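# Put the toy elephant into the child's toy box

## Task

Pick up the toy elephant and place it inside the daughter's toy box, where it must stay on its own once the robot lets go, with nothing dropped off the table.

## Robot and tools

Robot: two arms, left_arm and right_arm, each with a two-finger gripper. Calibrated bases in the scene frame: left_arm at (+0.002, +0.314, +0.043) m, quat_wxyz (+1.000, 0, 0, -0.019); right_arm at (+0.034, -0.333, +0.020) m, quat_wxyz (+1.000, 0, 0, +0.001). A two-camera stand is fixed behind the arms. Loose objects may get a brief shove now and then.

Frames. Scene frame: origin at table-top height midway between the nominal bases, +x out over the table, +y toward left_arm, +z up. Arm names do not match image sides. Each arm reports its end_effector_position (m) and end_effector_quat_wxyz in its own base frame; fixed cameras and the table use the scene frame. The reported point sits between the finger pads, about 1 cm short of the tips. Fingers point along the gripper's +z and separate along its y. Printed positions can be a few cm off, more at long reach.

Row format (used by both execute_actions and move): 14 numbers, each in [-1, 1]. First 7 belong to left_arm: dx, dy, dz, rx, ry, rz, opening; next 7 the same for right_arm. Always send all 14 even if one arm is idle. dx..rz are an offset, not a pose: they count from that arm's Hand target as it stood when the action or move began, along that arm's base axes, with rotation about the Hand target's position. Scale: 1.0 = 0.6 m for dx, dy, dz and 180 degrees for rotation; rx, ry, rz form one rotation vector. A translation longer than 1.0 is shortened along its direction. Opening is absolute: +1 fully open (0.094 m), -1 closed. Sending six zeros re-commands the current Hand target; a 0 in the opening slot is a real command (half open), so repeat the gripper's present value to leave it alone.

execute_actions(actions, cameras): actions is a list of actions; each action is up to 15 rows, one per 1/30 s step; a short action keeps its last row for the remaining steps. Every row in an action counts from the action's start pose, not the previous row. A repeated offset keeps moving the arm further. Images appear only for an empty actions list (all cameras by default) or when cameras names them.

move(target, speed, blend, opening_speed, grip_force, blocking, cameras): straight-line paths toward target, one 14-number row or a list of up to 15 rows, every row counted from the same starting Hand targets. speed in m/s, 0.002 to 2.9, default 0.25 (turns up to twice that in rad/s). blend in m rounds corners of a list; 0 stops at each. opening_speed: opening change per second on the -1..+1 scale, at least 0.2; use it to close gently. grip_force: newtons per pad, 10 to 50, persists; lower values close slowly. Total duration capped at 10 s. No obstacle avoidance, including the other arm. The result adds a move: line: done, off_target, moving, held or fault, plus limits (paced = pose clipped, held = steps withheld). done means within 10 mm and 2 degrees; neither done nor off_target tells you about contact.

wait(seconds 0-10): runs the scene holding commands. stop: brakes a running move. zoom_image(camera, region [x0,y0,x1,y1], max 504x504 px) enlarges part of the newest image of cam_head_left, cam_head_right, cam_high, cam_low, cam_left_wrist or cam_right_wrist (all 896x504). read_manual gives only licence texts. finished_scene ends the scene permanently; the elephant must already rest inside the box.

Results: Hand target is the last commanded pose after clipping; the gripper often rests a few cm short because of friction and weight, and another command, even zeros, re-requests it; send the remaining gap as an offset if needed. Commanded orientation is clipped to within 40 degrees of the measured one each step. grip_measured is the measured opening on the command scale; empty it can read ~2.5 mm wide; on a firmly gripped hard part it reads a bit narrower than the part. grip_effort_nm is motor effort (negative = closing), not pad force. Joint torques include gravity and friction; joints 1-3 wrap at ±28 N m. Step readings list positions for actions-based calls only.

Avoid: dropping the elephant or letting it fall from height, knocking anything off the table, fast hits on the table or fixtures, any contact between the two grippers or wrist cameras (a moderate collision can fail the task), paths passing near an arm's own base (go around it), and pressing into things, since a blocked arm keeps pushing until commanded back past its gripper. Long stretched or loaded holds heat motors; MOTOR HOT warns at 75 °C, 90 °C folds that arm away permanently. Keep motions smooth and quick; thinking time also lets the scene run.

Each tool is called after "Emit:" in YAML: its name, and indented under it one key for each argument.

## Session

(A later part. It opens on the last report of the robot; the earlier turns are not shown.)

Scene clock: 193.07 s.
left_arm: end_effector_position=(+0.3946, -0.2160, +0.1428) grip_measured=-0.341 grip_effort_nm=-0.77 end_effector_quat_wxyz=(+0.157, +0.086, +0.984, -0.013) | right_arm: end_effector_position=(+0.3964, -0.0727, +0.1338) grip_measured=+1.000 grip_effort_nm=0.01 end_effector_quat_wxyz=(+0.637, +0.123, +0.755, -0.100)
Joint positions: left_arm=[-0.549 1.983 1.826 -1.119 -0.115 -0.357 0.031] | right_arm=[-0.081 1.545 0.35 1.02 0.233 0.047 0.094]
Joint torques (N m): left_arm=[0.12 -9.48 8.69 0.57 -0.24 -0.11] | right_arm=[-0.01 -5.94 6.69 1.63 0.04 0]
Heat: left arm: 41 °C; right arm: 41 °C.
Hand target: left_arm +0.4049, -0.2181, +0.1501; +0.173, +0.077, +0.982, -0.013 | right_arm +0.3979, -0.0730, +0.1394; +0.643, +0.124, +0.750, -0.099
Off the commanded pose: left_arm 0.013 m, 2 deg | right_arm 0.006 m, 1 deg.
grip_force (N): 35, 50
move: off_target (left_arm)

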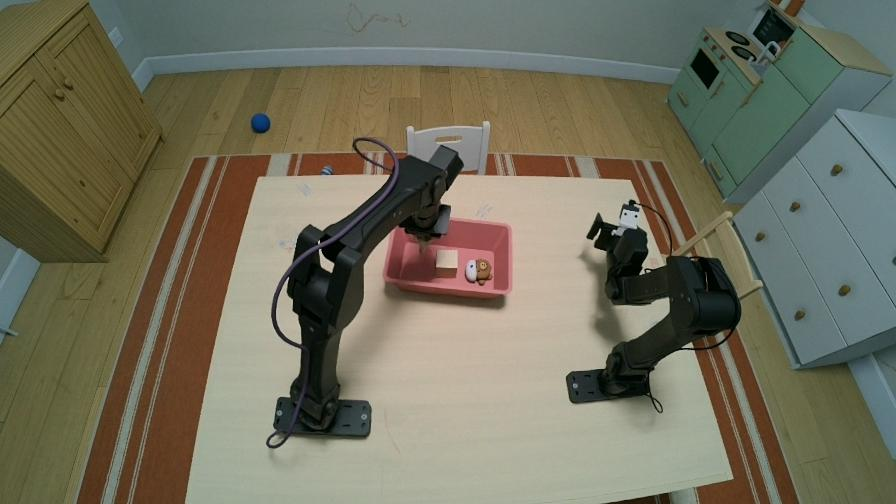

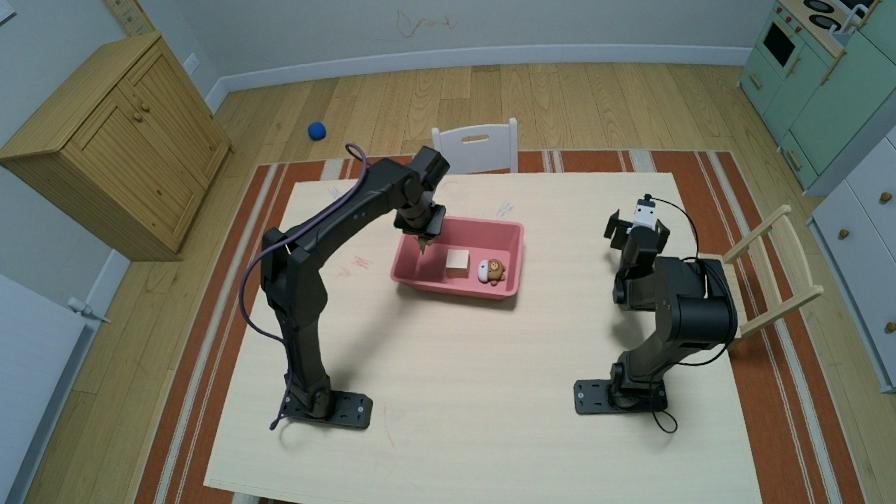

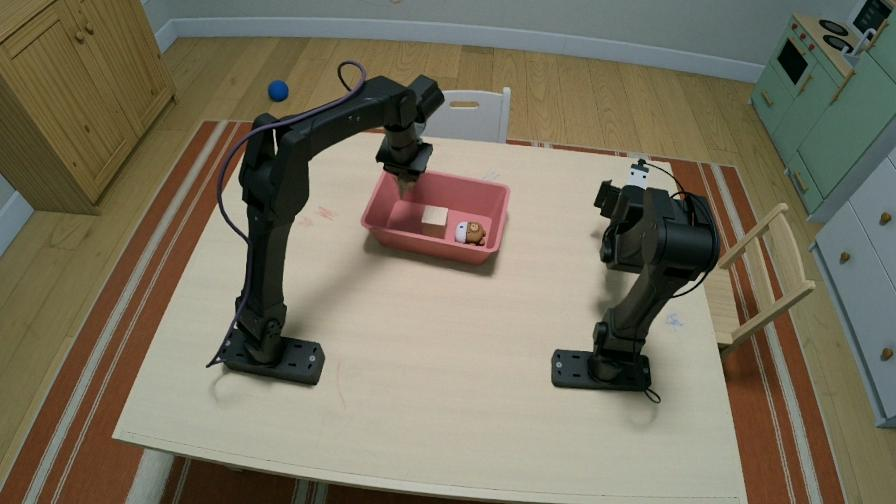

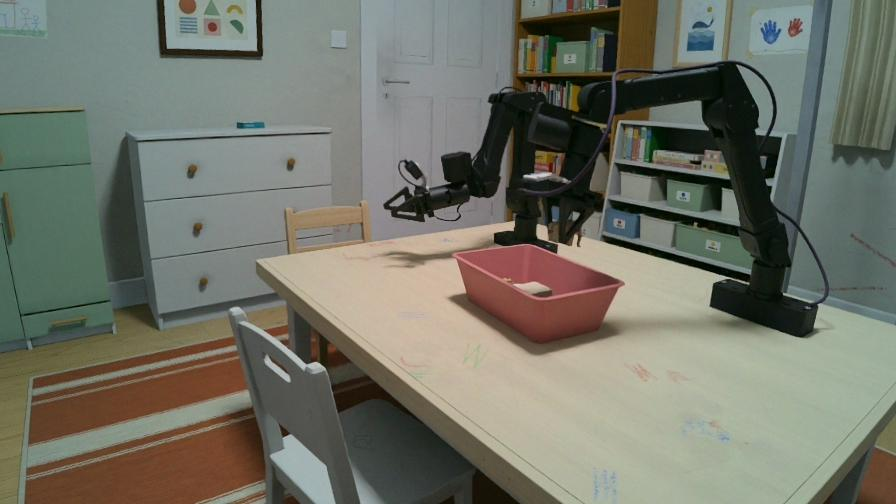

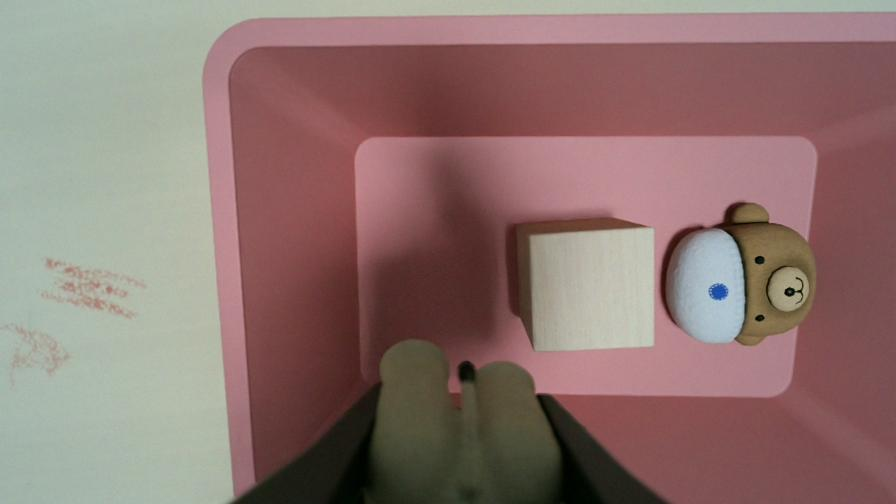

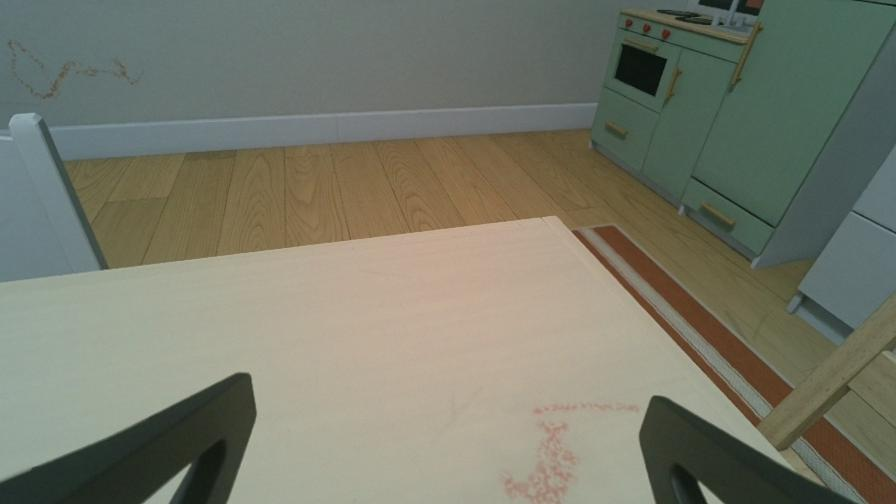

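Emit:
move:
  target: [-0.0075,0.015,-0.24,0,0,0,-0.6,0,0,0,0,0,0,1]
  speed: 0.15
  cameras: ["cam_head_left","cam_high","cam_low","cam_left_wrist"]

Emit:
zoom_image:
  camera: "cam_head_left"
  region: [360, 190, 540, 310]

Emit:
zoom_image:
  camera: "cam_low"
  region: [440, 160, 680, 360]

Emit:
zoom_image:
  camera: "cam_high"
  region: [340, 120, 540, 280]

Scene clock: 224.60 s.
left_arm: end_effector_position=(+0.3968, -0.2120, +0.0089) grip_measured=-0.341 grip_effort_nm=-0.77 end_effector_quat_wxyz=(+0.169, +0.080, +0.982, -0.018) | right_arm: end_effector_position=(+0.3964, -0.0727, +0.1338) grip_measured=+1.000 grip_effort_nm=0.01 end_effector_quat_wxyz=(+0.637, +0.123, +0.755, -0.100)
Joint positions: left_arm=[-0.539 2.053 1.375 -0.572 -0.116 -0.358 0.031] | right_arm=[-0.081 1.545 0.35 1.02 0.233 0.047 0.094]
Joint torques (N m): left_arm=[0.46 -10.02 5.24 0.71 -0.21 0.02] | right_arm=[-0.02 -5.96 6.67 1.62 0.05 0.01]
Heat: left arm: 43 °C; right arm: 41 °C.
Hand target: left_arm +0.4004, -0.2091, +0.0061; +0.173, +0.077, +0.982, -0.013 | right_arm +0.3979, -0.0730, +0.1394; +0.643, +0.124, +0.750, -0.099
Off the commanded pose: left_arm 0.005 m, 1 deg | right_arm 0.006 m, 1 deg.
grip_force (N): 35, 50
move: done
Images, in order (width x height): cam_head_left 896x504, cam_high 896x504, cam_low 896x504, cam_left_wrist 896x504.

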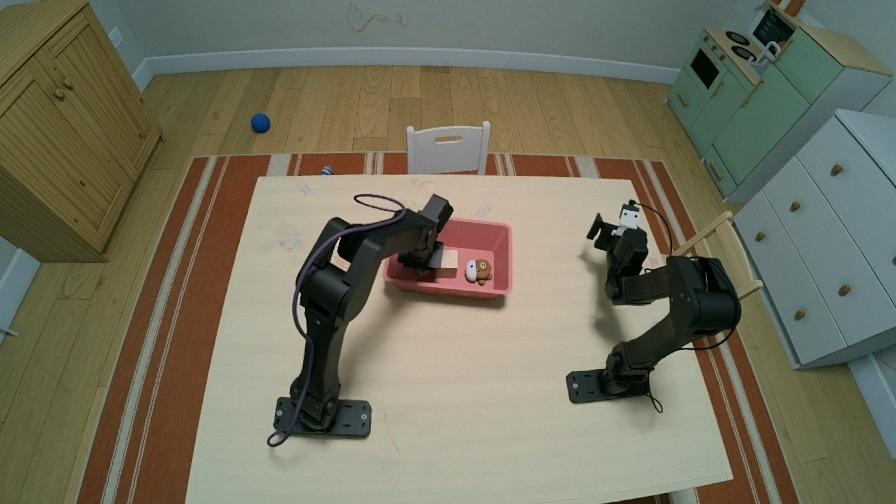

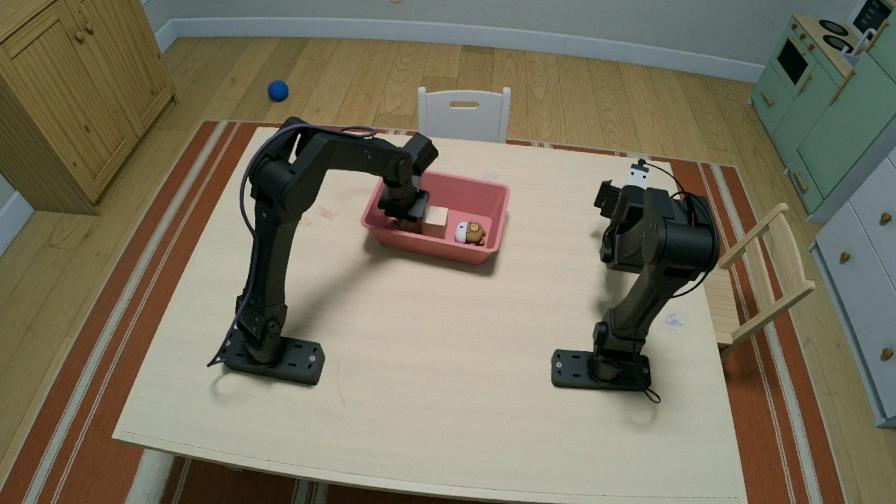

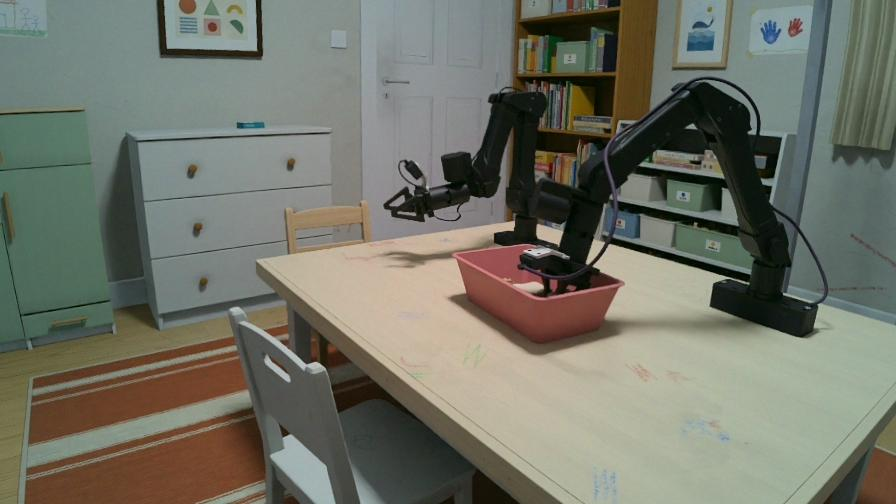

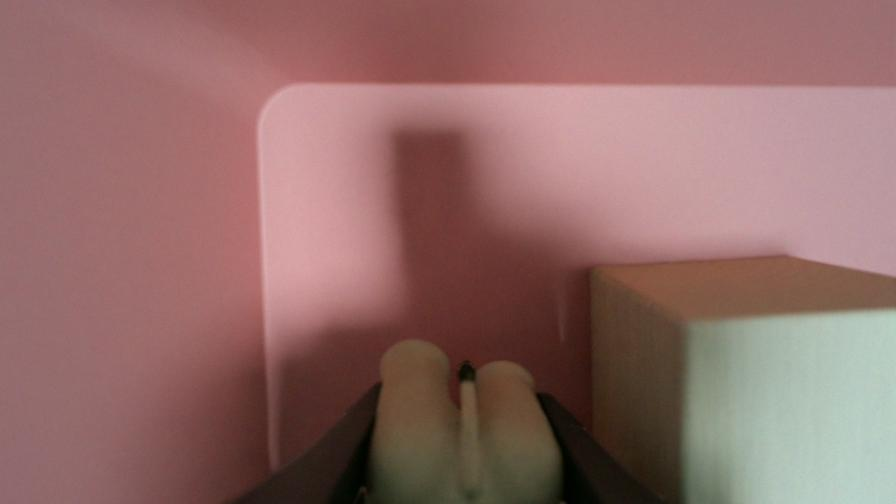

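Scaled by 2.800 from the camera's 896x504 image, which has a finer 1280x720 frame.

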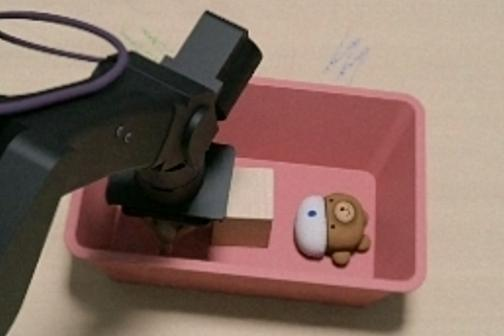

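Scaled by 2.100 from the camera's 896x504 image, which has a finer 1280x720 frame.

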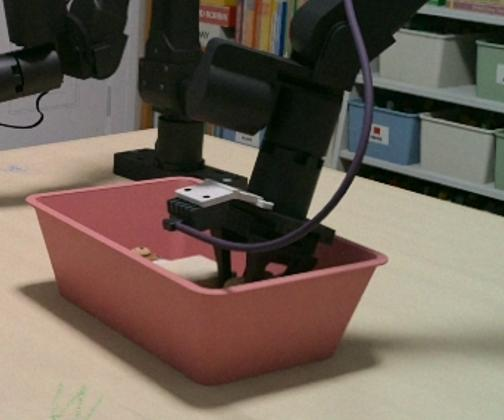

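Scaled by 2.520 from the camera's 896x504 image, which has a finer 1280x720 frame.

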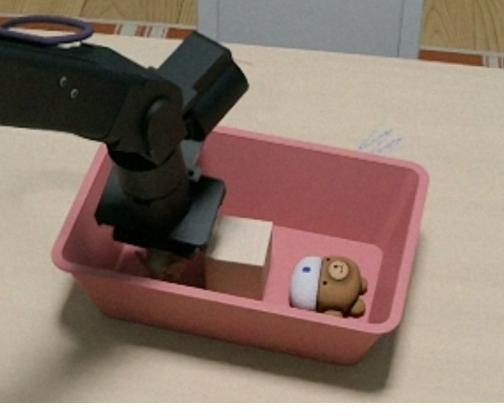

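Emit:
move:
  target:
    - [0.0017,0.01,-0.015,0,0,0,-0.6,0,0,0,0,0,0,1]
    - [0.0017,0.01,-0.015,0,0,0,0.1,0,0,0,0,0,0,1]
    - [0.0017,0.01,0.04,0,0,0,0.1,0,0,0,0,0,0,1]
    - [0.0017,0.01,0.22,0,0,0,0.1,0,0,0,0,0,0,1]
  speed: [0.06,0.1,0.08,0.2]
  blend: [0,0,0.01,0]
  opening_speed: 0.6
  cameras: ["cam_head_left","cam_head_right","cam_low","cam_left_wrist"]

Scene clock: 244.73 s.
left_arm: end_effector_position=(+0.3963, -0.2038, +0.1186) grip_measured=+0.098 grip_effort_nm=0.08 end_effector_quat_wxyz=(+0.153, +0.078, +0.985, -0.008) | right_arm: end_effector_position=(+0.3964, -0.0727, +0.1338) grip_measured=+1.000 grip_effort_nm=0.01 end_effector_quat_wxyz=(+0.637, +0.123, +0.755, -0.100)
Joint positions: left_arm=[-0.524 1.972 1.716 -1.031 -0.116 -0.35 0.052] | right_arm=[-0.081 1.545 0.35 1.02 0.233 0.047 0.094]
Joint torques (N m): left_arm=[0.39 -12.53 8.01 0.39 -0.17 0.09] | right_arm=[-0.02 -5.93 6.69 1.62 0.05 0.01]
Heat: left arm: 41 °C; right arm: 41 °C.
Hand target: left_arm +0.4014, -0.2031, +0.1381; +0.173, +0.077, +0.982, -0.013 | right_arm +0.3979, -0.0730, +0.1394; +0.643, +0.124, +0.750, -0.099
Off the commanded pose: left_arm 0.020 m, 2 deg | right_arm 0.006 m, 1 deg.
grip_force (N): 35, 50
move: off_target (left_arm)
Images, in order (width x height): cam_head_left 896x504, cam_head_right 896x504, cam_low 896x504, cam_left_wrist 896x504.

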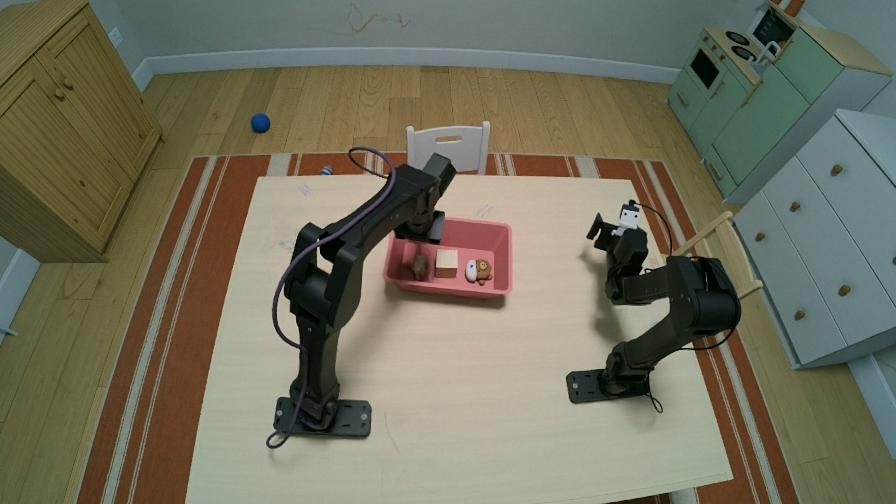

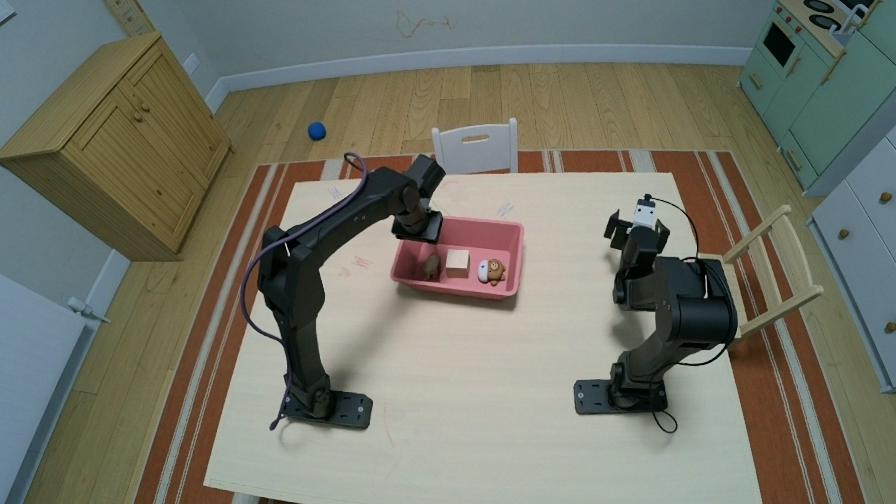

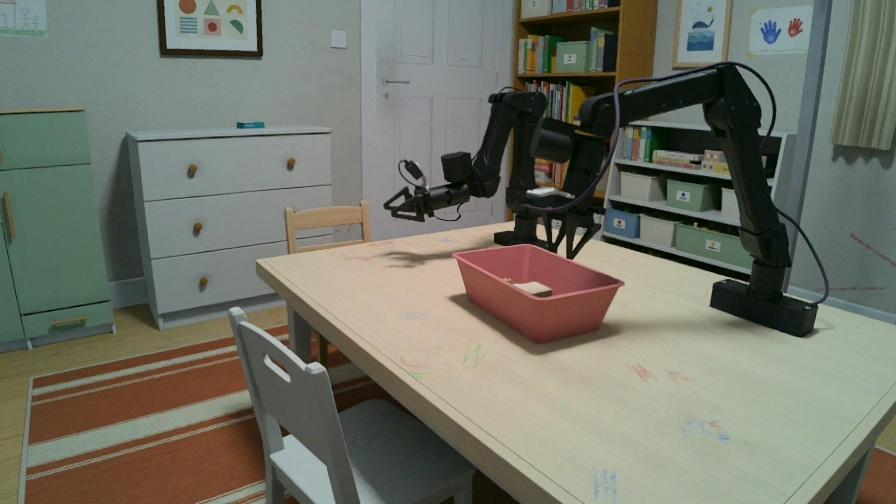

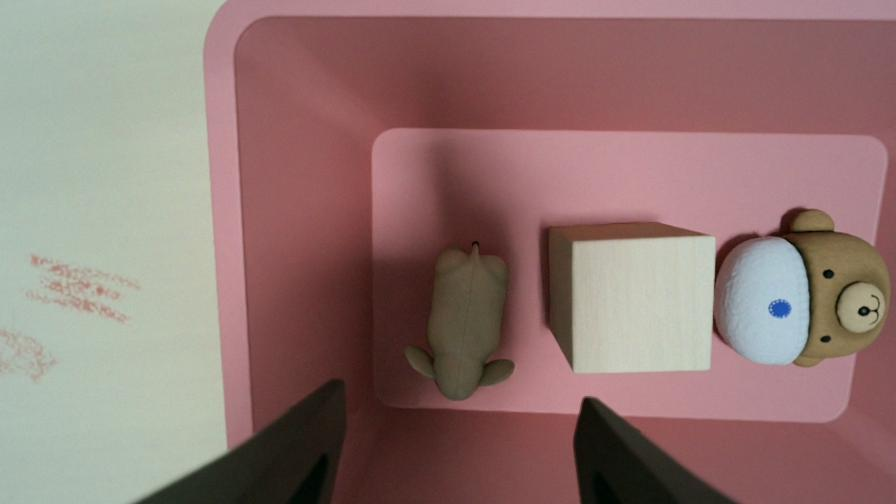

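The elephant is in the toy box, standing upright next to the block and the bear.

Emit:
finished_scene:

The scene is finished: the task was done.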